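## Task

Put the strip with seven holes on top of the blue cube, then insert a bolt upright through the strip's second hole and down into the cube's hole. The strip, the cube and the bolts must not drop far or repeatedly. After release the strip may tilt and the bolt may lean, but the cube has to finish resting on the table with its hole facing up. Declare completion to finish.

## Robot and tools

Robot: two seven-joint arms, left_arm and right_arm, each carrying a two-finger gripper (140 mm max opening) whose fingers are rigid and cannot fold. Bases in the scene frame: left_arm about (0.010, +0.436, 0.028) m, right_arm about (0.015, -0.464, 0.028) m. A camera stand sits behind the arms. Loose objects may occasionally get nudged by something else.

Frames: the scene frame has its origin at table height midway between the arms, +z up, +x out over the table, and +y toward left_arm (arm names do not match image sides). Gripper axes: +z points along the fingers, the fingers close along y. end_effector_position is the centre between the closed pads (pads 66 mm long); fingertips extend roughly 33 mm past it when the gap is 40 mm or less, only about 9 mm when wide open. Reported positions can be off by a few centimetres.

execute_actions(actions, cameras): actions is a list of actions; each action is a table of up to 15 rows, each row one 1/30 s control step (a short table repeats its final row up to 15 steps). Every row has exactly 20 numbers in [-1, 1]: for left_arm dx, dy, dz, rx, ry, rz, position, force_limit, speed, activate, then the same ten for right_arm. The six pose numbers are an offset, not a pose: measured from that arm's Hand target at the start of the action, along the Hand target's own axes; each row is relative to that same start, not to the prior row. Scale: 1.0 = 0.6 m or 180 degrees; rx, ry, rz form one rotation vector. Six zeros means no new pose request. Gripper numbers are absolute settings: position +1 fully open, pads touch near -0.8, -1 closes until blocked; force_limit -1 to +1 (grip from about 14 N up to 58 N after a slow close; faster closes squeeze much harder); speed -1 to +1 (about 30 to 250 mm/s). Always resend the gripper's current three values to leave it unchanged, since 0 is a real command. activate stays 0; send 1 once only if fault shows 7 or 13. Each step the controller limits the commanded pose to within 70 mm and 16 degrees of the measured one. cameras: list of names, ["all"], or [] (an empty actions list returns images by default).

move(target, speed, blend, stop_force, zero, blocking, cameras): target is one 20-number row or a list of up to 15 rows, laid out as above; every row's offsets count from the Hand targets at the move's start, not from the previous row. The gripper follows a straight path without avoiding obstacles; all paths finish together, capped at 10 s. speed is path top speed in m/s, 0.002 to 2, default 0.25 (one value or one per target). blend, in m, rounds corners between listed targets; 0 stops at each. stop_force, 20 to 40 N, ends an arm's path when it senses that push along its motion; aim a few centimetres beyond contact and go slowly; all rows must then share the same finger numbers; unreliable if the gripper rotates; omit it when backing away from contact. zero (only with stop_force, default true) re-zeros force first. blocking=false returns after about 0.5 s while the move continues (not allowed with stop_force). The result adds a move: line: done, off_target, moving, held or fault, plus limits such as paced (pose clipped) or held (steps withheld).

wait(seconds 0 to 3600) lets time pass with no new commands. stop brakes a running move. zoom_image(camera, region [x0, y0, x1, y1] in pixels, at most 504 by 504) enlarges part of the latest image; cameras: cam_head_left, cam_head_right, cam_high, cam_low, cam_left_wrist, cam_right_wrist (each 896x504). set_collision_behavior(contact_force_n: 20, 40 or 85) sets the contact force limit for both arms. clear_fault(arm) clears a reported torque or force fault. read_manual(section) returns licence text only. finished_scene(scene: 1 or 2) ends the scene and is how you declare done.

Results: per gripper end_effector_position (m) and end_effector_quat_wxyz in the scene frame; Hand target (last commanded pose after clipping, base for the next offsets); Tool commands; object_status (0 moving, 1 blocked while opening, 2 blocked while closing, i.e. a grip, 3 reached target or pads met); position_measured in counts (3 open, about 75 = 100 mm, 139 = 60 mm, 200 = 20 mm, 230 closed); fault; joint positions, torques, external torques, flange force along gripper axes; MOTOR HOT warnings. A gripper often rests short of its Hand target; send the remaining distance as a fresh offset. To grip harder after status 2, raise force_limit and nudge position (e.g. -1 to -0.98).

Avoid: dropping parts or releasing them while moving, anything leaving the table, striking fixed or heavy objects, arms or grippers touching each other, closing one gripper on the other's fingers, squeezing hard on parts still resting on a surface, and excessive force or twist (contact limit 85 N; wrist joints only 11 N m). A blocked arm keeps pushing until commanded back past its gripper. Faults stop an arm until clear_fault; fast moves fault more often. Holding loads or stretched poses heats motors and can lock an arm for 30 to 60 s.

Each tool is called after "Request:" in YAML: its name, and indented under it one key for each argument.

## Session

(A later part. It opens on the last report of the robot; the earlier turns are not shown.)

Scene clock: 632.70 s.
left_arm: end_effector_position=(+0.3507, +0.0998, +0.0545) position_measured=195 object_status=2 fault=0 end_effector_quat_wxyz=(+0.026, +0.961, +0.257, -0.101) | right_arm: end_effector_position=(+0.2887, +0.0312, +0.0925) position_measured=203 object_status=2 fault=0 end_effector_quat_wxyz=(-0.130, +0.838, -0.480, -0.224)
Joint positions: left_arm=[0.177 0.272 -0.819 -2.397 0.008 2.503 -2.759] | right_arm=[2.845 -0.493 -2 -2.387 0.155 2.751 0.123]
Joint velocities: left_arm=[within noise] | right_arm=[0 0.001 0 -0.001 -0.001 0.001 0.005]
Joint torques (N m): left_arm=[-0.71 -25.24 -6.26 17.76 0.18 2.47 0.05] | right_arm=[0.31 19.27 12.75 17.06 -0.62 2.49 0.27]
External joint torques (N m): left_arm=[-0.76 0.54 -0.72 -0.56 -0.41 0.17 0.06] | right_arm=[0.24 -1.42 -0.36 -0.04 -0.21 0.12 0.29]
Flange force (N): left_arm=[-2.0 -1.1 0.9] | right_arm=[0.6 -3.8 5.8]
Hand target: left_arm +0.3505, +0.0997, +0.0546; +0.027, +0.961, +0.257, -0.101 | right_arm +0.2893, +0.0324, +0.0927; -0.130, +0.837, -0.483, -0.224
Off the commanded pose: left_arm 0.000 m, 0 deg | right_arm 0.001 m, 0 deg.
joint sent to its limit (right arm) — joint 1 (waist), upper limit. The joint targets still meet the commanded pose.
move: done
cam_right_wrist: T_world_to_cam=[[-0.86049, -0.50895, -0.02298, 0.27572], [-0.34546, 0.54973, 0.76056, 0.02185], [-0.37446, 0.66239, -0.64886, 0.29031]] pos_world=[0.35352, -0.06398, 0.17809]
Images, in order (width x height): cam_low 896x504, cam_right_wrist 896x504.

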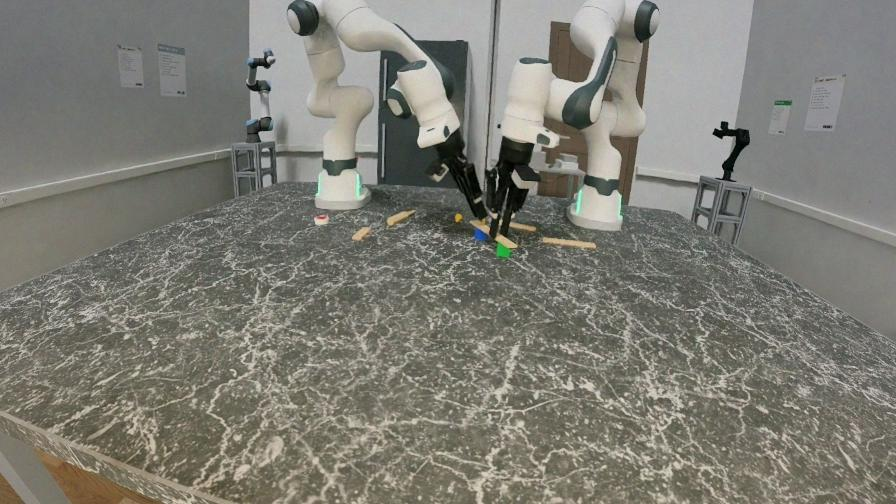

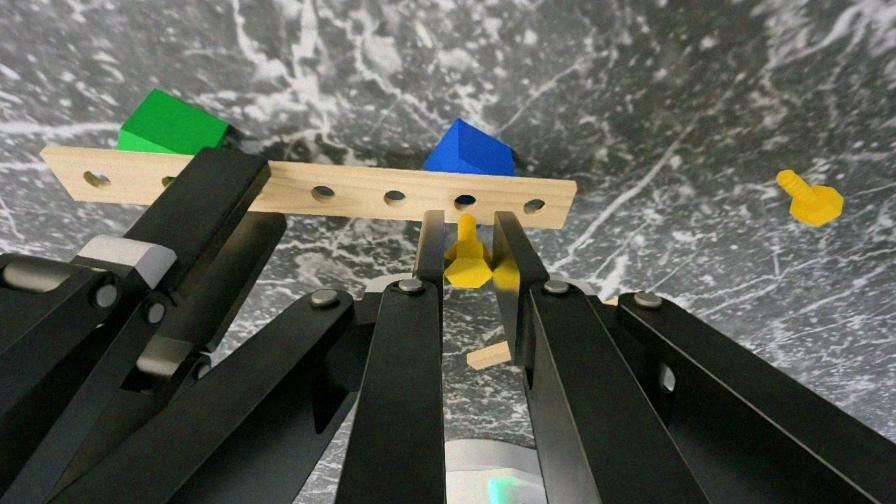

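Request:
move:
  target: [0,0,0,0,0,0,-1,-0.9,-1,0,0.0062,-0.0013,0.0072,0,0,0,-1,-0.6,-1,0]
  speed: 0.02
  cameras: ["cam_right_wrist"]

Request:
zoom_image:
  camera: "cam_right_wrist"
  region: [430, 180, 500, 250]

Scene clock: 653.90 s.
left_arm: end_effector_position=(+0.3505, +0.1001, +0.0544) position_measured=195 object_status=2 fault=0 end_effector_quat_wxyz=(+0.026, +0.961, +0.257, -0.101) | right_arm: end_effector_position=(+0.2889, +0.0334, +0.0892) position_measured=203 object_status=2 fault=0 end_effector_quat_wxyz=(-0.131, +0.839, -0.479, -0.224)
Joint positions: left_arm=[0.177 0.272 -0.819 -2.398 0.008 2.504 -2.759] | right_arm=[2.846 -0.519 -2.005 -2.383 0.105 2.762 0.153]
Joint velocities: left_arm=[within noise] | right_arm=[0 -0.001 -0.001 0.001 -0.001 -0.001 0.006]
Joint torques (N m): left_arm=[-0.86 -25.22 -6.39 18.05 0.2 2.46 0.14] | right_arm=[-0.51 19.07 10.62 14.94 -1.02 2.65 0.22]
External joint torques (N m): left_arm=[-0.8 0.47 -0.76 -0.17 -0.39 0.19 0.15] | right_arm=[-0.62 -2.06 -3.16 -1.77 -0.6 0.24 0.23]
Flange force (N): left_arm=[-1.5 -0.2 0.5] | right_arm=[5.6 -4.9 13.2]
Hand target: left_arm +0.3505, +0.0997, +0.0546; +0.027, +0.961, +0.257, -0.101 | right_arm +0.2905, +0.0319, +0.0871; -0.130, +0.837, -0.483, -0.224
Off the commanded pose: left_arm 0.000 m, 0 deg | right_arm 0.003 m, 1 deg.
joint sent to its limit (right arm) — joint 1 (waist), upper limit. The joint targets still meet the commanded pose.
move: done
cam_right_wrist: T_world_to_cam=[[-0.85879, -0.51167, -0.02585, 0.27681], [-0.34862, 0.54666, 0.76134, 0.02422], [-0.37542, 0.66284, -0.64784, 0.28705]] pos_world=[0.35393, -0.06188, 0.17468]

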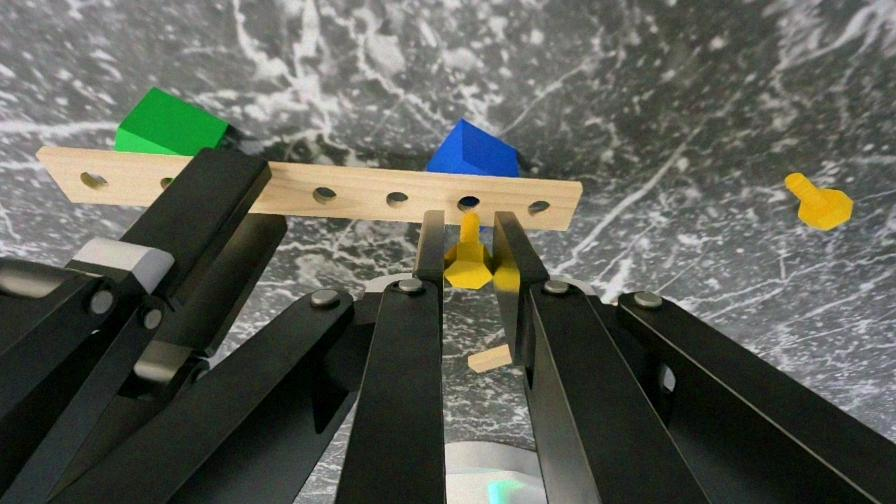

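Scaled by 7.200 from the camera's image (finer frame: 1280x720).

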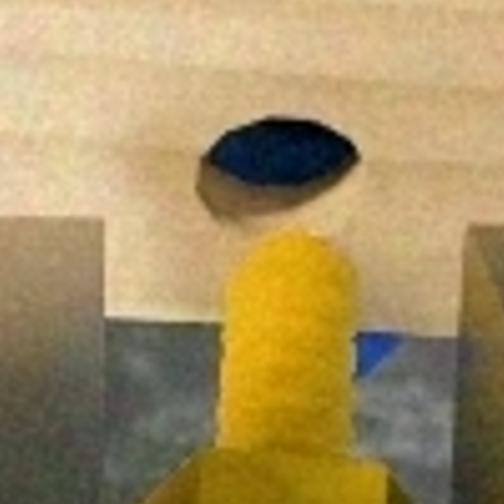

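Request:
move:
  target:
    - [0,0,0,0,0,0,-1,-0.9,-1,0,-0.0037,0,-0.0063,0,0,0,-1,-0.6,-1,0]
    - [0,0,0,0,0,0,-1,-0.9,-1,0,0.0013,-0.0018,-0.0092,0,0,0,-1,-0.6,-1,0]
  speed: 0.02
  cameras: ["cam_right_wrist"]

Request:
zoom_image:
  camera: "cam_right_wrist"
  region: [430, 180, 500, 250]

Scene clock: 663.70 s.
left_arm: end_effector_position=(+0.3506, +0.1001, +0.0544) position_measured=195 object_status=2 fault=0 end_effector_quat_wxyz=(+0.026, +0.961, +0.257, -0.101) | right_arm: end_effector_position=(+0.2935, +0.0300, +0.0913) position_measured=203 object_status=2 fault=0 end_effector_quat_wxyz=(-0.130, +0.836, -0.483, -0.224)
Joint positions: left_arm=[0.177 0.272 -0.819 -2.398 0.008 2.504 -2.759] | right_arm=[2.828 -0.515 -1.996 -2.383 0.107 2.754 0.155]
Joint velocities: left_arm=[within noise] | right_arm=[0.001 -0.001 0.002 0 0 -0.004 0.001]
Joint torques (N m): left_arm=[-0.87 -25.12 -6.32 18.04 0.21 2.46 0.12] | right_arm=[-0.74 20.01 14.63 16.39 -0.3 2.25 0]
External joint torques (N m): left_arm=[-0.81 0.67 -0.68 -0.23 -0.39 0.17 0.12] | right_arm=[-0.87 -0.87 0.88 -0.41 0.12 -0.15 0.02]
Flange force (N): left_arm=[-1.2 0.4 1.2] | right_arm=[1.5 5.3 -6.2]
Hand target: left_arm +0.3505, +0.0997, +0.0546; +0.027, +0.961, +0.257, -0.101 | right_arm +0.2932, +0.0294, +0.0915; -0.130, +0.837, -0.483, -0.224
Off the commanded pose: left_arm 0.000 m, 0 deg | right_arm 0.001 m, 0 deg.
move: done
cam_right_wrist: T_world_to_cam=[[-0.86406, -0.50286, -0.0229, 0.28009], [-0.3412, 0.55162, 0.76112, 0.02365], [-0.37011, 0.66547, -0.64821, 0.29076]] pos_world=[0.3577, -0.06569, 0.17688]

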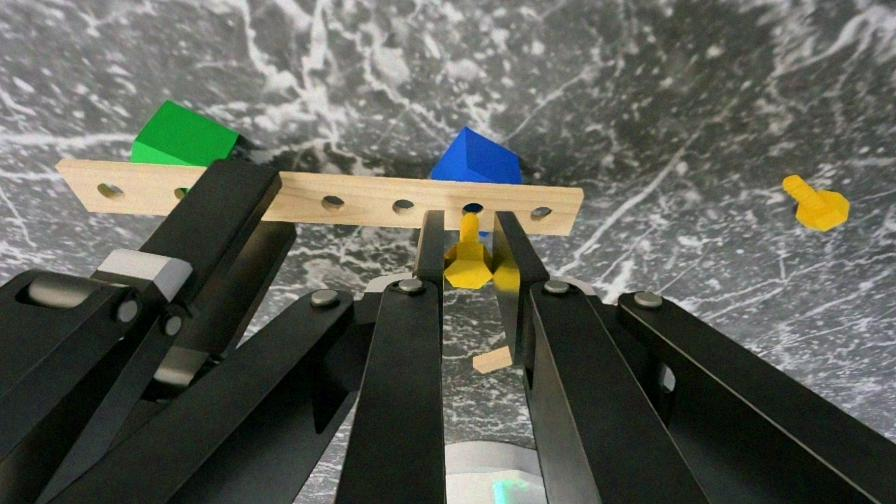

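Scaled by 7.200 from the camera's image (finer frame: 1280x720).

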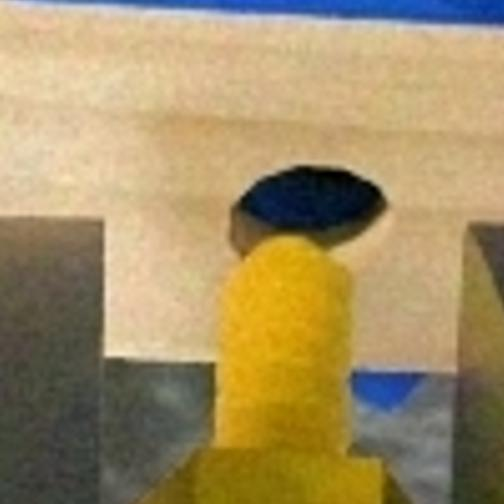

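Request:
move:
  target:
    - [0,0,0,0,0,0,-1,-0.9,-1,0,0.0012,0.0022,-0.0007,0,0,0,-1,-0.6,-1,0]
    - [0,0,0,0,0,0,-1,-0.9,-1,0,0.0033,0.0022,0.003,0,0,0,-1,-0.6,-1,0]
  speed: 0.02
  cameras: ["cam_right_wrist"]

Request:
zoom_image:
  camera: "cam_right_wrist"
  region: [430, 180, 500, 250]

Scene clock: 672.07 s.
left_arm: end_effector_position=(+0.3506, +0.1001, +0.0544) position_measured=195 object_status=2 fault=0 end_effector_quat_wxyz=(+0.026, +0.961, +0.257, -0.101) | right_arm: end_effector_position=(+0.2934, +0.0278, +0.0897) position_measured=203 object_status=2 fault=0 end_effector_quat_wxyz=(-0.129, +0.836, -0.485, -0.224)
Joint positions: left_arm=[0.177 0.272 -0.819 -2.398 0.008 2.504 -2.759] | right_arm=[2.825 -0.515 -1.998 -2.387 0.107 2.755 0.155]
Joint torques (N m): left_arm=[-0.87 -25.11 -6.36 18.01 0.21 2.46 0.11] | right_arm=[0.52 19.58 13.18 15.94 -0.37 2.54 -0.02]
External joint torques (N m): left_arm=[-0.91 0.54 -0.83 -0.23 -0.38 0.18 0.11] | right_arm=[0.33 -1.26 -0.6 -0.75 0.04 0.16 -0.01]
Flange force (N): left_arm=[-1.7 0.1 0.9] | right_arm=[1.4 -1.6 5.8]
Hand target: left_arm +0.3505, +0.0997, +0.0546; +0.027, +0.961, +0.257, -0.101 | right_arm +0.2924, +0.0281, +0.0890; -0.130, +0.837, -0.483, -0.224
Off the commanded pose: left_arm 0.000 m, 0 deg | right_arm 0.001 m, 0 deg.
move: done
cam_right_wrist: T_world_to_cam=[[-0.86528, -0.50089, -0.01998, 0.27891], [-0.33848, 0.55439, 0.76032, 0.02533], [-0.36977, 0.66465, -0.64924, 0.29122]] pos_world=[0.35759, -0.06789, 0.17539]

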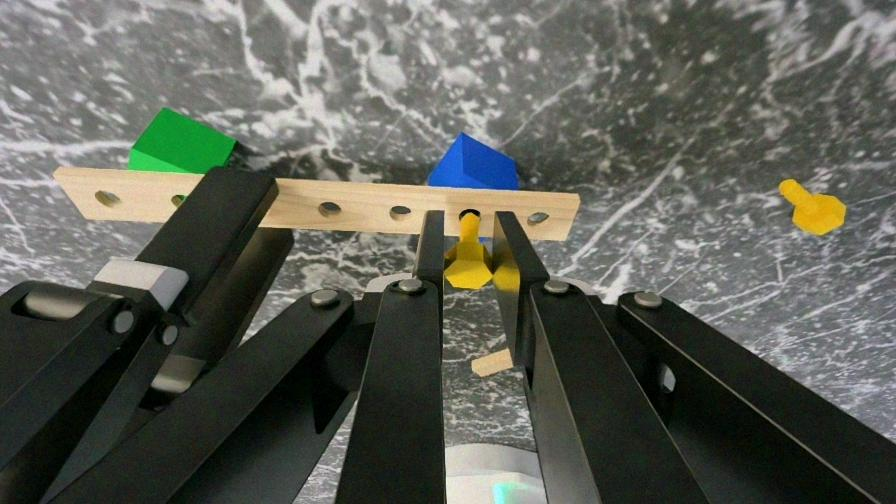

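Scaled by 7.200 from the camera's image (finer frame: 1280x720).

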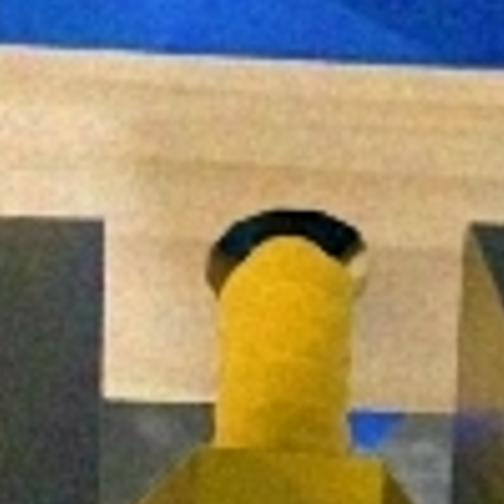

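Request:
move:
  target: [0,0,0,0,0,0,-1,-0.9,-1,0,0.0018,0,0.0048,0,0,0,-1,-0.6,-1,0]
  speed: 0.01
  cameras: ["cam_right_wrist","cam_low"]

Request:
zoom_image:
  camera: "cam_right_wrist"
  region: [430, 180, 500, 250]

Request:
zoom_image:
  camera: "cam_low"
  region: [450, 190, 530, 250]

Scene clock: 677.67 s.
left_arm: end_effector_position=(+0.3506, +0.1001, +0.0544) position_measured=195 object_status=2 fault=0 end_effector_quat_wxyz=(+0.026, +0.961, +0.257, -0.101) | right_arm: end_effector_position=(+0.2928, +0.0280, +0.0865) position_measured=203 object_status=2 fault=0 end_effector_quat_wxyz=(-0.129, +0.835, -0.485, -0.224)
Joint positions: left_arm=[0.177 0.272 -0.819 -2.398 0.008 2.504 -2.759] | right_arm=[2.837 -0.519 -2.009 -2.387 0.106 2.761 0.155]
Joint velocities: left_arm=[within noise] | right_arm=[0.001 -0.001 -0.001 -0.001 -0.001 0.005 0.001]
Joint torques (N m): left_arm=[-0.86 -25.1 -6.3 18.05 0.19 2.45 0.12] | right_arm=[0.4 19.86 13.52 16.18 -0.56 2.57 -0.02]
External joint torques (N m): left_arm=[-0.9 0.64 -0.76 -0.2 -0.4 0.17 0.12] | right_arm=[0.29 -1.3 -0.21 -0.34 -0.13 0.2 0]
Flange force (N): left_arm=[-1.4 0.4 1.1] | right_arm=[1.0 -1.8 4.7]
Hand target: left_arm +0.3505, +0.0997, +0.0546; +0.027, +0.961, +0.257, -0.101 | right_arm +0.2922, +0.0285, +0.0859; -0.130, +0.837, -0.483, -0.224
Off the commanded pose: left_arm 0.000 m, 0 deg | right_arm 0.001 m, 0 deg.
move: done
cam_right_wrist: T_world_to_cam=[[-0.86577, -0.50011, -0.0184, 0.27838], [-0.337, 0.55542, 0.76022, 0.027], [-0.36997, 0.66438, -0.6494, 0.28887]] pos_world=[0.35698, -0.0677, 0.17219]
Images, in order (width x height): cam_low 896x504, cam_right_wrist 896x504.

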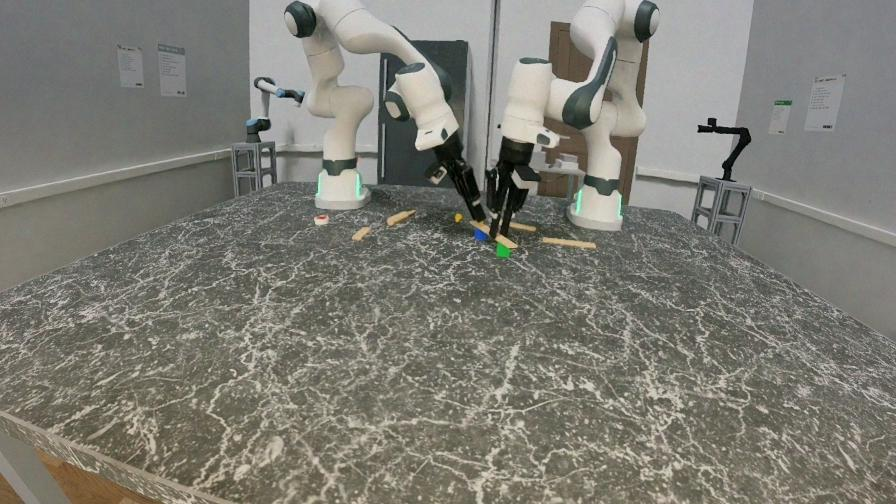

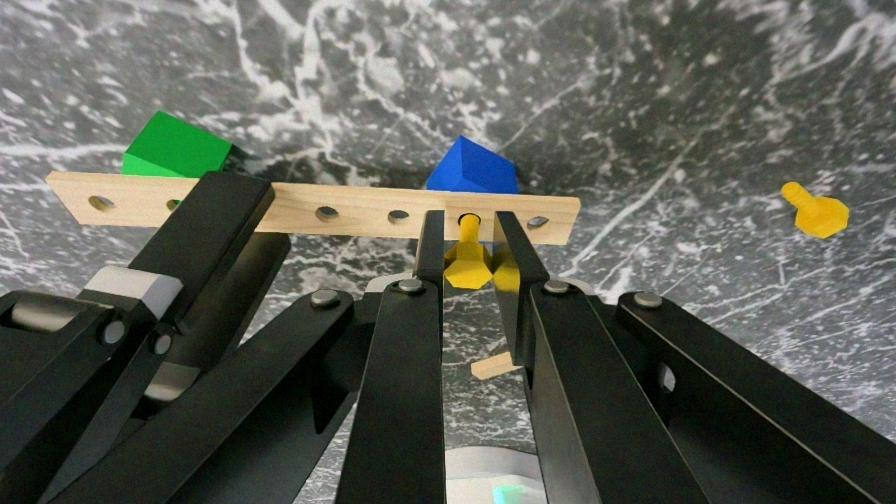

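Scaled by 7.200 from the camera's image (finer frame: 1280x720).

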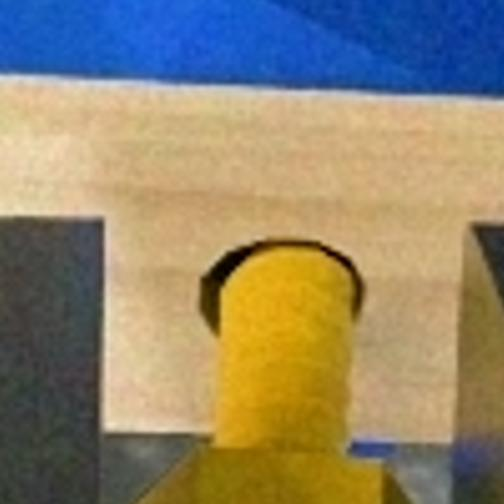

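Scaled by 6.300 from the camera's image (finer frame: 1280x720).

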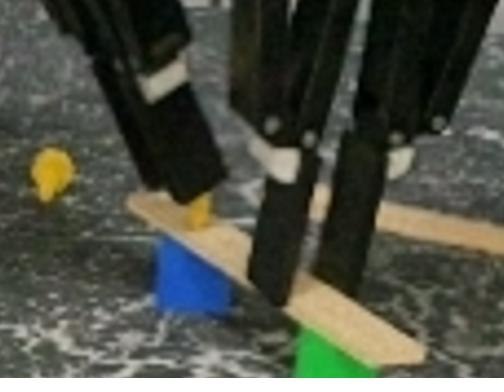

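Request:
move:
  target: [0,0,0,0,0,0,-1,-0.9,-1,0,0.0025,0,0.0043,0,0,0,-1,-0.6,-1,0]
  speed: 0.01

Request:
move:
  target: [0,0,0,0,0,0,-1,-0.9,-1,0,0.0017,0,0.0029,0,0,0,-1,-0.6,-1,0]
  speed: 0.01
  cameras: ["cam_right_wrist","cam_low"]

Request:
zoom_image:
  camera: "cam_right_wrist"
  region: [430, 180, 500, 250]

Request:
zoom_image:
  camera: "cam_low"
  region: [450, 190, 530, 250]

Scene clock: 682.80 s.
left_arm: end_effector_position=(+0.3506, +0.1001, +0.0544) position_measured=195 object_status=2 fault=0 end_effector_quat_wxyz=(+0.026, +0.961, +0.257, -0.101) | right_arm: end_effector_position=(+0.2928, +0.0280, +0.0835) position_measured=203 object_status=2 fault=0 end_effector_quat_wxyz=(-0.129, +0.836, -0.484, -0.224)
Joint positions: left_arm=[0.177 0.272 -0.819 -2.398 0.008 2.504 -2.759] | right_arm=[2.844 -0.527 -2.019 -2.387 0.099 2.768 0.155]
Joint velocities: left_arm=[within noise] | right_arm=[0.001 0 0 0.002 -0.004 0.003 -0.001]
Joint torques (N m): left_arm=[-0.86 -25.08 -6.34 18.04 0.2 2.46 0.11] | right_arm=[0.45 20.04 13.45 16.04 -0.61 2.55 0.01]
External joint torques (N m): left_arm=[-0.81 0.66 -0.71 -0.22 -0.39 0.18 0.11] | right_arm=[0.31 -1.56 -0.49 -0.48 -0.16 0.14 0.02]
Flange force (N): left_arm=[-1.3 0.3 1.1] | right_arm=[1.4 -2.6 6.2]
Hand target: left_arm +0.3505, +0.0997, +0.0546; +0.027, +0.961, +0.257, -0.101 | right_arm +0.2922, +0.0285, +0.0829; -0.130, +0.837, -0.483, -0.224
Off the commanded pose: left_arm 0.000 m, 0 deg | right_arm 0.001 m, 0 deg.
joint sent to its limit (right arm) — joint 1 (waist), upper limit. The joint targets still meet the commanded pose.
move: done

Scene clock: 683.47 s.
left_arm: end_effector_position=(+0.3506, +0.1001, +0.0544) position_measured=195 object_status=2 fault=0 end_effector_quat_wxyz=(+0.026, +0.961, +0.257, -0.101) | right_arm: end_effector_position=(+0.2929, +0.0281, +0.0816) position_measured=203 object_status=2 fault=0 end_effector_quat_wxyz=(-0.130, +0.838, -0.481, -0.224)
Joint positions: left_arm=[0.177 0.272 -0.819 -2.398 0.008 2.504 -2.759] | right_arm=[2.845 -0.537 -2.021 -2.387 0.08 2.773 0.158]
Joint torques (N m): left_arm=[-0.86 -25.15 -6.38 18.08 0.21 2.45 0.09] | right_arm=[0.3 20.26 13.65 15.83 -0.64 2.6 0.25]
External joint torques (N m): left_arm=[-0.83 0.56 -0.78 -0.16 -0.38 0.18 0.09] | right_arm=[0.27 -1.45 -0.39 -0.49 -0.2 0.18 0.27]
Flange force (N): left_arm=[-1.5 0.3 0.9] | right_arm=[1.0 -1.9 5.6]
Hand target: left_arm +0.3505, +0.0997, +0.0546; +0.027, +0.961, +0.257, -0.101 | right_arm +0.2922, +0.0285, +0.0809; -0.130, +0.837, -0.483, -0.224
Off the commanded pose: left_arm 0.000 m, 0 deg | right_arm 0.001 m, 0 deg.
joint sent to its limit (right arm) — joint 1 (waist), upper limit. The joint targets still meet the commanded pose.
move: done
cam_right_wrist: T_world_to_cam=[[-0.86131, -0.50753, -0.02385, 0.27777], [-0.34524, 0.55017, 0.76034, 0.03325], [-0.37277, 0.66312, -0.64909, 0.28647]] pos_world=[0.35752, -0.06728, 0.16729]
Images, in order (width x height): cam_low 896x504, cam_right_wrist 896x504.

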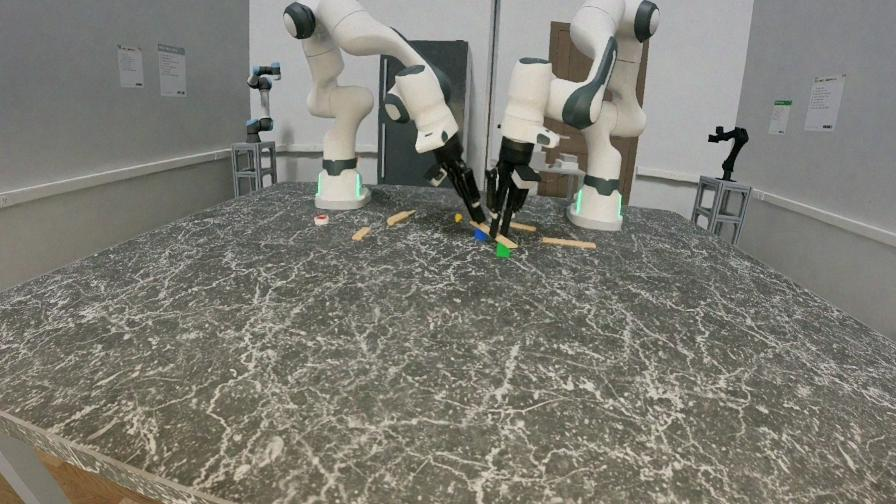

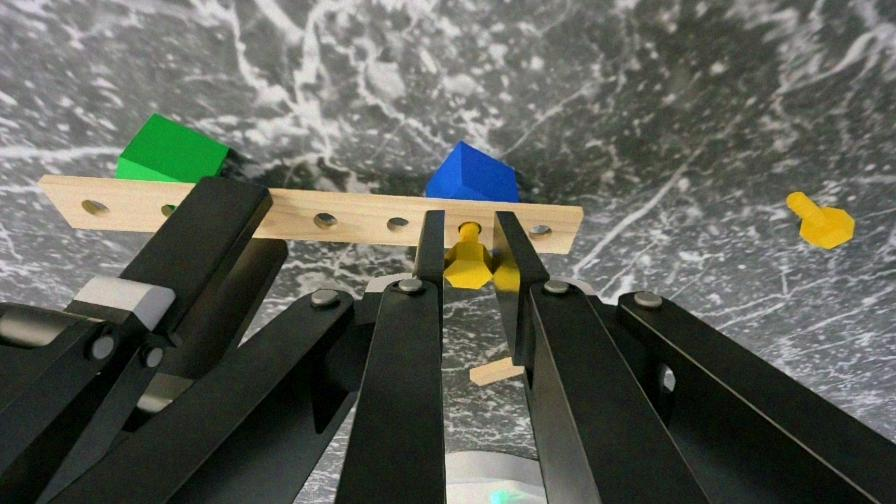

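Scaled by 7.200 from the camera's image (finer frame: 1280x720).

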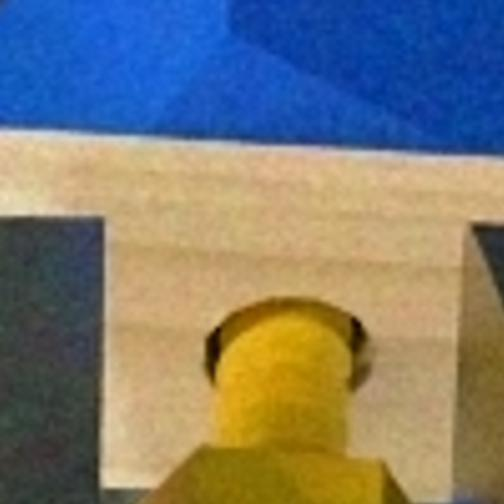

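Scaled by 6.300 from the camera's image (finer frame: 1280x720).

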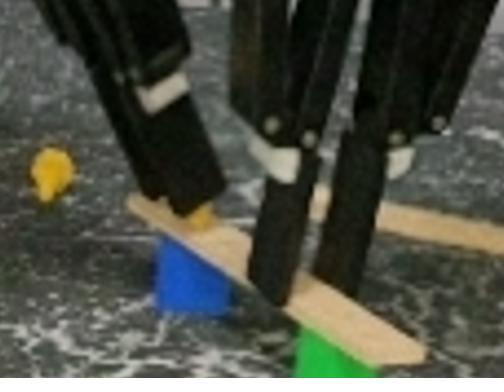

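Request:
move:
  target: [0,0,0,0,0,0,-1,-0.9,-1,0,0.0017,0,0.0029,0,0,0,-1,-0.6,-1,0]
  speed: 0.01

Request:
move:
  target: [0,0,0,0,0,0,-1,-0.9,-1,0,0.0013,0,0.0022,0,0,0,-1,-0.6,-1,0]
  speed: 0.01
  cameras: ["cam_right_wrist"]

Request:
zoom_image:
  camera: "cam_right_wrist"
  region: [420, 130, 520, 250]

Scene clock: 687.70 s.
left_arm: end_effector_position=(+0.3506, +0.1001, +0.0544) position_measured=195 object_status=2 fault=0 end_effector_quat_wxyz=(+0.026, +0.961, +0.257, -0.101) | right_arm: end_effector_position=(+0.2919, +0.0296, +0.0808) position_measured=203 object_status=2 fault=0 end_effector_quat_wxyz=(-0.131, +0.838, -0.479, -0.223)
Joint positions: left_arm=[0.177 0.272 -0.819 -2.398 0.008 2.504 -2.759] | right_arm=[2.846 -0.545 -2.021 -2.387 0.062 2.779 0.169]
Joint velocities: left_arm=[within noise] | right_arm=[0 -0.001 0 -0.002 -0.001 0 0.007]
Joint torques (N m): left_arm=[-0.9 -25.12 -6.33 18.03 0.21 2.46 0.11] | right_arm=[-0.33 19.78 11.91 14.36 -0.95 2.48 0.09]
External joint torques (N m): left_arm=[-0.76 0.57 -0.62 -0.19 -0.39 0.18 0.11] | right_arm=[-0.34 -2.02 -2.31 -1.81 -0.5 0.05 0.1]
Flange force (N): left_arm=[-1.2 0.2 1.0] | right_arm=[4.9 -2.3 10.1]
Hand target: left_arm +0.3505, +0.0997, +0.0546; +0.027, +0.961, +0.257, -0.101 | right_arm +0.2922, +0.0285, +0.0789; -0.130, +0.837, -0.483, -0.224
Off the commanded pose: left_arm 0.000 m, 0 deg | right_arm 0.002 m, 1 deg.
joint sent to its limit (right arm) — joint 1 (waist), upper limit. The joint targets still meet the commanded pose.
move: done

Scene clock: 688.37 s.
left_arm: end_effector_position=(+0.3506, +0.1001, +0.0544) position_measured=195 object_status=2 fault=0 end_effector_quat_wxyz=(+0.026, +0.961, +0.257, -0.101) | right_arm: end_effector_position=(+0.2916, +0.0309, +0.0803) position_measured=203 object_status=2 fault=0 end_effector_quat_wxyz=(-0.132, +0.839, -0.479, -0.223)
Joint positions: left_arm=[0.177 0.272 -0.819 -2.398 0.008 2.504 -2.759] | right_arm=[2.846 -0.552 -2.021 -2.386 0.048 2.783 0.179]
Joint velocities: left_arm=[within noise] | right_arm=[-0.001 0.001 0.002 -0.002 -0.003 0 0.007]
Joint torques (N m): left_arm=[-0.87 -25.13 -6.33 18.06 0.21 2.45 0.13] | right_arm=[-0.49 19.59 10.8 13.83 -0.99 2.33 0.22]
External joint torques (N m): left_arm=[-0.8 0.65 -0.67 -0.24 -0.39 0.16 0.13] | right_arm=[-0.55 -2.31 -3.64 -2.24 -0.53 -0.12 0.24]
Flange force (N): left_arm=[-1.2 0.3 1.1] | right_arm=[6.3 -4.4 13.9]
Hand target: left_arm +0.3505, +0.0997, +0.0546; +0.027, +0.961, +0.257, -0.101 | right_arm +0.2922, +0.0284, +0.0774; -0.130, +0.837, -0.483, -0.224
Off the commanded pose: left_arm 0.000 m, 0 deg | right_arm 0.004 m, 1 deg.
joint sent to its limit (right arm) — joint 1 (waist), upper limit. The joint targets still meet the commanded pose.
move: off_target (right_arm)
cam_right_wrist: T_world_to_cam=[[-0.85943, -0.51044, -0.02889, 0.27807], [-0.34972, 0.54573, 0.7615, 0.03362], [-0.37294, 0.66455, -0.64753, 0.28315]] pos_world=[0.35633, -0.06457, 0.16578]

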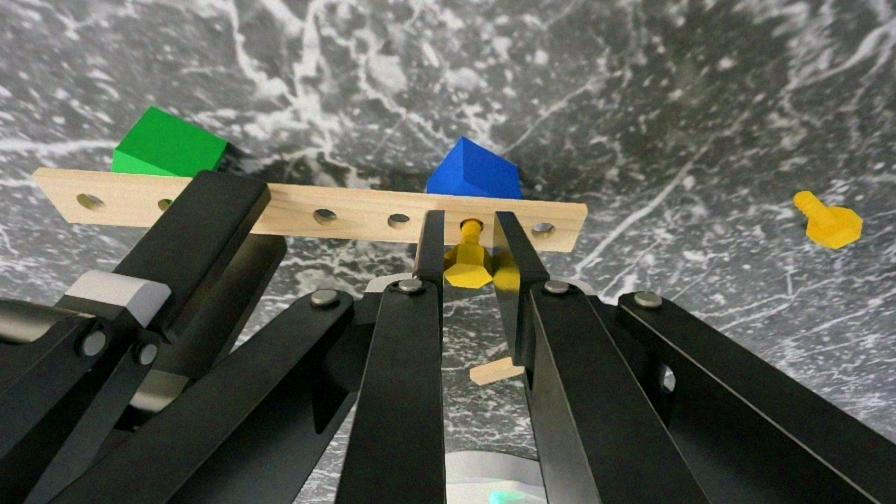

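Scaled by 4.200 from the camera's image (finer frame: 1280x720).

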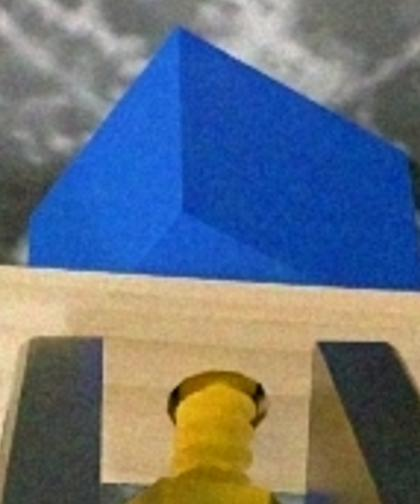

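Request:
move:
  target: [0,0,0,0,0,0,-1,-0.9,-1,0,-0.0019,0.0004,-0.0047,0,0,0,-1,-0.6,-1,0]
  speed: 0.01
  cameras: ["cam_right_wrist","cam_low"]

Request:
zoom_image:
  camera: "cam_right_wrist"
  region: [420, 200, 520, 300]

Request:
zoom_image:
  camera: "cam_low"
  region: [460, 200, 510, 245]

Scene clock: 694.87 s.
left_arm: end_effector_position=(+0.3506, +0.1001, +0.0544) position_measured=195 object_status=2 fault=0 end_effector_quat_wxyz=(+0.026, +0.961, +0.257, -0.101) | right_arm: end_effector_position=(+0.2928, +0.0293, +0.0806) position_measured=203 object_status=2 fault=0 end_effector_quat_wxyz=(-0.132, +0.837, -0.481, -0.224)
Joint positions: left_arm=[0.177 0.272 -0.819 -2.398 0.008 2.504 -2.759] | right_arm=[2.839 -0.551 -2.018 -2.388 0.049 2.781 0.18]
Joint torques (N m): left_arm=[-0.87 -25.09 -6.33 18.04 0.2 2.46 0.14] | right_arm=[-0.5 21.44 14.91 14.84 -0.09 2.26 0.03]
External joint torques (N m): left_arm=[-0.84 0.75 -0.7 -0.31 -0.39 0.16 0.15] | right_arm=[-0.62 -0.31 0.46 -1.16 0.36 -0.18 0.05]
Flange force (N): left_arm=[-1.2 0.3 1.4] | right_arm=[1.3 6.4 -5.2]
Hand target: left_arm +0.3505, +0.0997, +0.0546; +0.027, +0.961, +0.257, -0.101 | right_arm +0.2922, +0.0280, +0.0804; -0.130, +0.837, -0.483, -0.224
Off the commanded pose: left_arm 0.000 m, 0 deg | right_arm 0.001 m, 0 deg.
move: done
cam_right_wrist: T_world_to_cam=[[-0.86183, -0.50652, -0.02627, 0.2786], [-0.34557, 0.54849, 0.76141, 0.03339], [-0.37126, 0.66529, -0.64774, 0.28436]] pos_world=[0.35722, -0.06638, 0.16608]
Images, in order (width x height): cam_low 896x504, cam_right_wrist 896x504.

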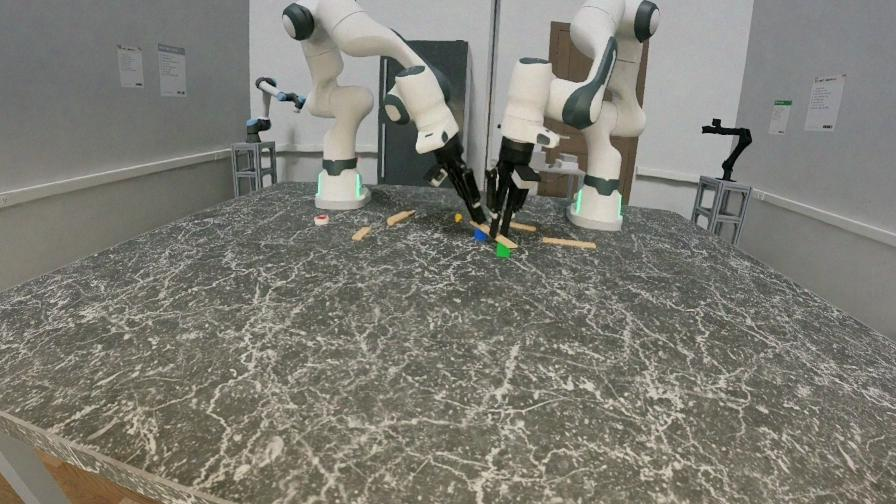

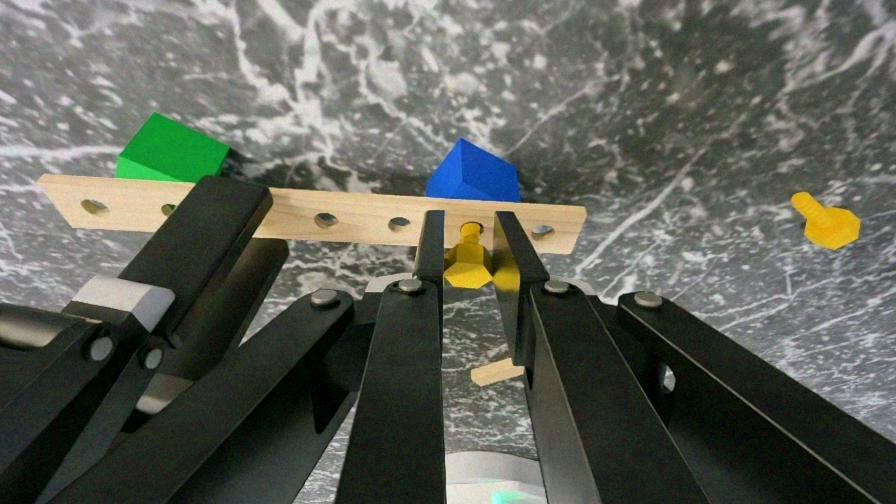

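Scaled by 5.040 from the camera's image (finer frame: 1280x720).

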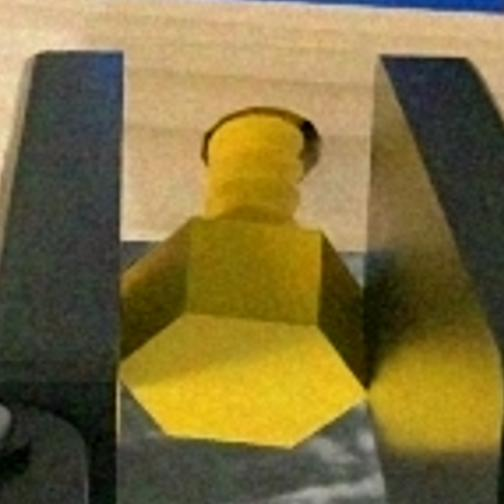

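Scaled by 10.080 from the camera's image (finer frame: 1280x720).

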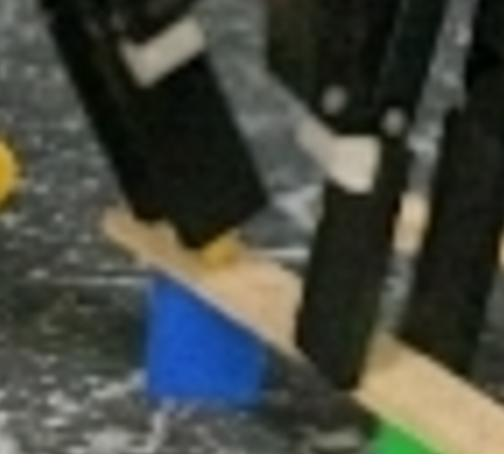

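Request:
move:
  target: [0,0,0,0,0,0,-1,-0.9,-1,0,0,0,0,0,0,0,-0.5,-0.6,-1,0]
  cameras: ["cam_right_wrist"]

Request:
zoom_image:
  camera: "cam_right_wrist"
  region: [420, 200, 520, 300]

Scene clock: 703.13 s.
left_arm: end_effector_position=(+0.3506, +0.1001, +0.0544) position_measured=195 object_status=2 fault=0 end_effector_quat_wxyz=(+0.026, +0.961, +0.257, -0.101) | right_arm: end_effector_position=(+0.2927, +0.0291, +0.0805) position_measured=192 object_status=0 fault=0 end_effector_quat_wxyz=(-0.131, +0.837, -0.481, -0.224)
Joint positions: left_arm=[0.177 0.272 -0.819 -2.398 0.008 2.504 -2.759] | right_arm=[2.839 -0.551 -2.018 -2.388 0.049 2.78 0.18]
Joint torques (N m): left_arm=[-0.84 -25.13 -6.33 18.05 0.21 2.45 0.13] | right_arm=[-0.77 21.41 14.89 15.19 -0.13 2.26 0]
External joint torques (N m): left_arm=[-0.87 0.64 -0.78 -0.25 -0.39 0.16 0.14] | right_arm=[-0.97 -0.32 0.38 -0.8 0.32 -0.18 0.01]
Flange force (N): left_arm=[-1.5 0.2 1.0] | right_arm=[1.7 5.8 -6.2]
Hand target: left_arm +0.3505, +0.0997, +0.0546; +0.027, +0.961, +0.257, -0.101 | right_arm +0.2922, +0.0280, +0.0804; -0.130, +0.837, -0.483, -0.224
Off the commanded pose: left_arm 0.000 m, 0 deg | right_arm 0.001 m, 0 deg.
move: done
cam_right_wrist: T_world_to_cam=[[-0.86174, -0.5067, -0.02574, 0.27842], [-0.34534, 0.54865, 0.7614, 0.03346], [-0.37167, 0.66502, -0.64777, 0.2845]] pos_world=[0.35722, -0.06648, 0.16598]

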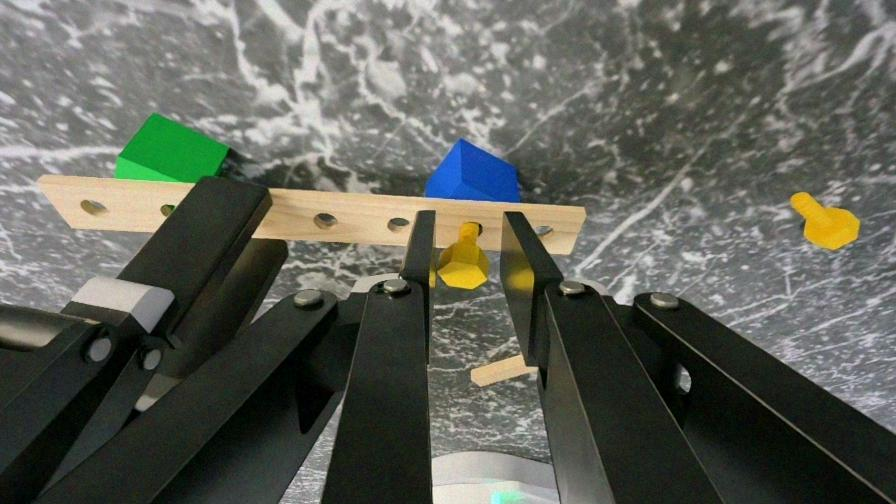

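Scaled by 5.040 from the camera's image (finer frame: 1280x720).

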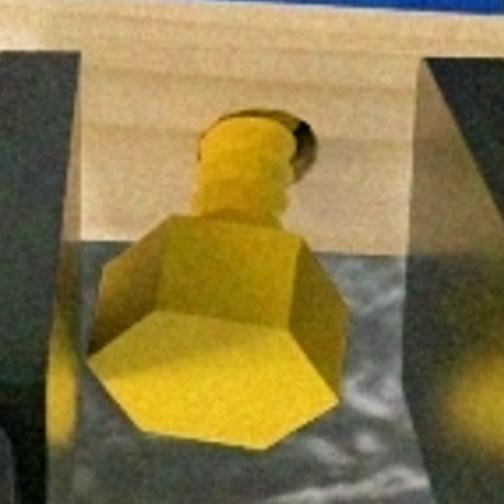

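Request:
move:
  target:
    - [0,0,0,0,0,0,-1,-0.9,-1,0,0,0,0,0,0,0,-0.35,-0.6,-1,0]
    - [0,0,0,0,0,0,-1,-0.9,-1,0,0,0,-0.15,0,0,0,-0.35,-0.6,-1,0]
  speed: 0.06
  cameras: ["cam_right_wrist","cam_low"]

Request:
zoom_image:
  camera: "cam_low"
  region: [450, 190, 530, 260]

Request:
zoom_image:
  camera: "cam_right_wrist"
  region: [400, 140, 560, 260]

Scene clock: 711.07 s.
left_arm: end_effector_position=(+0.3506, +0.1001, +0.0544) position_measured=195 object_status=2 fault=0 end_effector_quat_wxyz=(+0.026, +0.961, +0.257, -0.101) | right_arm: end_effector_position=(+0.3156, -0.0096, +0.1592) position_measured=173 object_status=3 fault=0 end_effector_quat_wxyz=(-0.131, +0.835, -0.485, -0.225)
Joint positions: left_arm=[0.177 0.272 -0.819 -2.398 0.008 2.504 -2.759] | right_arm=[2.393 -0.467 -1.634 -2.405 0.084 2.568 0.166]
Joint velocities: left_arm=[within noise] | right_arm=[0 -0.001 0 0 0.001 -0.004 0.002]
Joint torques (N m): left_arm=[-0.84 -25.13 -6.35 18.06 0.2 2.46 0.11] | right_arm=[-0.95 9.72 13.66 18.04 -0.2 2.26 -0.01]
External joint torques (N m): left_arm=[-0.79 0.63 -0.73 -0.2 -0.39 0.18 0.12] | right_arm=[-0.93 -0.47 0.38 -1.04 -0.22 -0.18 0.01]
Flange force (N): left_arm=[-1.3 0.3 1.0] | right_arm=[1.8 9.5 -6.5]
Hand target: left_arm +0.3505, +0.0997, +0.0546; +0.027, +0.961, +0.257, -0.101 | right_arm +0.3147, -0.0110, +0.1583; -0.130, +0.837, -0.483, -0.224
Off the commanded pose: left_arm 0.000 m, 0 deg | right_arm 0.002 m, 0 deg.
move: done
cam_right_wrist: T_world_to_cam=[[-0.86683, -0.49814, -0.02156, 0.28161], [-0.3364, 0.55238, 0.7627, -0.00034], [-0.36802, 0.66838, -0.64639, 0.36843]] pos_world=[0.37958, -0.10579, 0.24448]
Images, in order (width x height): cam_low 896x504, cam_right_wrist 896x504.

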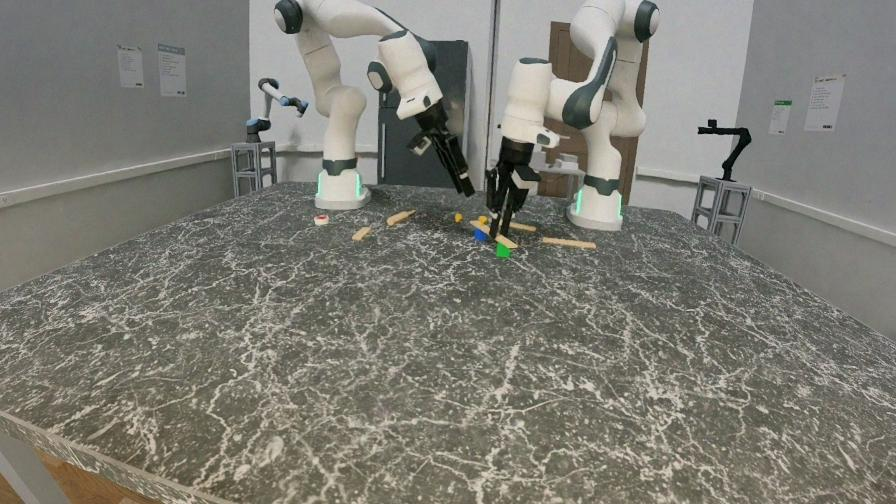

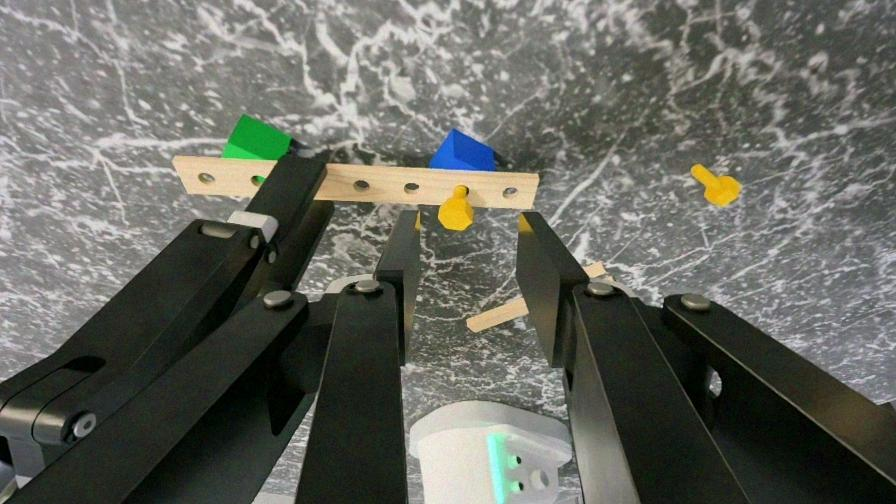

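Scaled by 6.300 from the camera's image (finer frame: 1280x720).

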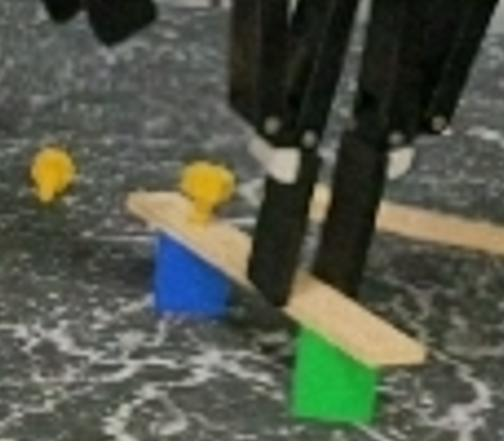

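Scaled by 3.150 from the camera's image (finer frame: 1280x720).

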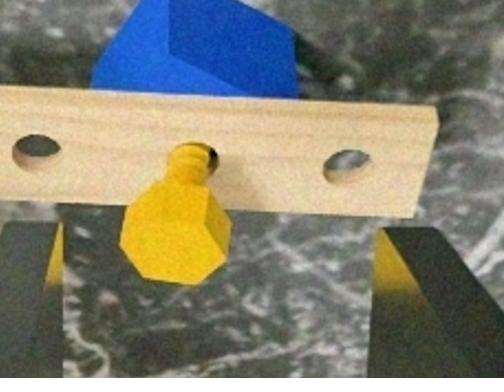

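Request:
move:
  target: [0,0,0,0,0,0,-0.45,-0.9,-1,0,0,0,0,0,0,0,-0.35,-0.6,-1,0]
  cameras: ["cam_right_wrist"]

Request:
zoom_image:
  camera: "cam_right_wrist"
  region: [160, 100, 560, 260]

Scene clock: 714.83 s.
left_arm: end_effector_position=(+0.3505, +0.1001, +0.0544) position_measured=186 object_status=0 fault=0 end_effector_quat_wxyz=(+0.026, +0.961, +0.257, -0.101) | right_arm: end_effector_position=(+0.3155, -0.0098, +0.1591) position_measured=173 object_status=3 fault=0 end_effector_quat_wxyz=(-0.131, +0.835, -0.485, -0.225)
Joint positions: left_arm=[0.177 0.272 -0.819 -2.398 0.008 2.504 -2.759] | right_arm=[2.393 -0.467 -1.634 -2.405 0.084 2.567 0.166]
Joint torques (N m): left_arm=[-0.85 -25.12 -6.34 18.06 0.21 2.46 0.1] | right_arm=[-0.8 9.81 13.79 17.99 -0.2 2.22 -0.03]
External joint torques (N m): left_arm=[-0.84 0.58 -0.76 -0.17 -0.39 0.19 0.1] | right_arm=[-0.87 -0.41 0.48 -0.95 -0.21 -0.19 -0.01]
Flange force (N): left_arm=[-1.5 0.3 0.9] | right_arm=[1.5 9.4 -6.7]
Hand target: left_arm +0.3505, +0.0997, +0.0546; +0.027, +0.961, +0.257, -0.101 | right_arm +0.3147, -0.0110, +0.1583; -0.130, +0.837, -0.483, -0.224
Off the commanded pose: left_arm 0.000 m, 0 deg | right_arm 0.002 m, 0 deg.
move: done
cam_right_wrist: T_world_to_cam=[[-0.86661, -0.49853, -0.02111, 0.28124], [-0.3364, 0.55249, 0.76262, -0.00021], [-0.36853, 0.668, -0.64651, 0.36857]] pos_world=[0.37948, -0.10589, 0.24438]

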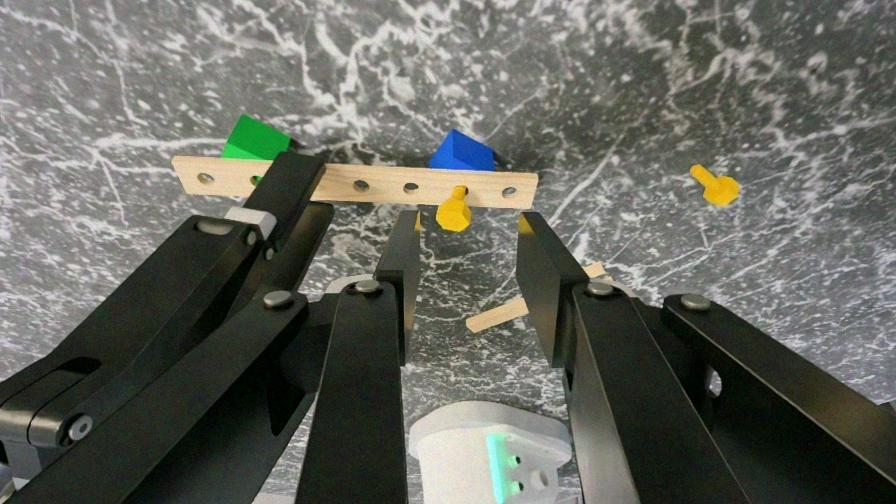

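Scaled by 1.260 from the camera's image (finer frame: 1280x720).

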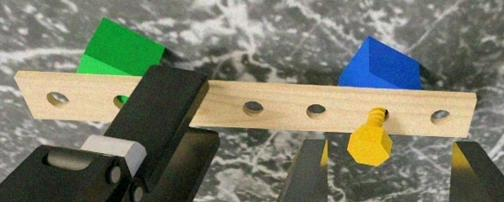

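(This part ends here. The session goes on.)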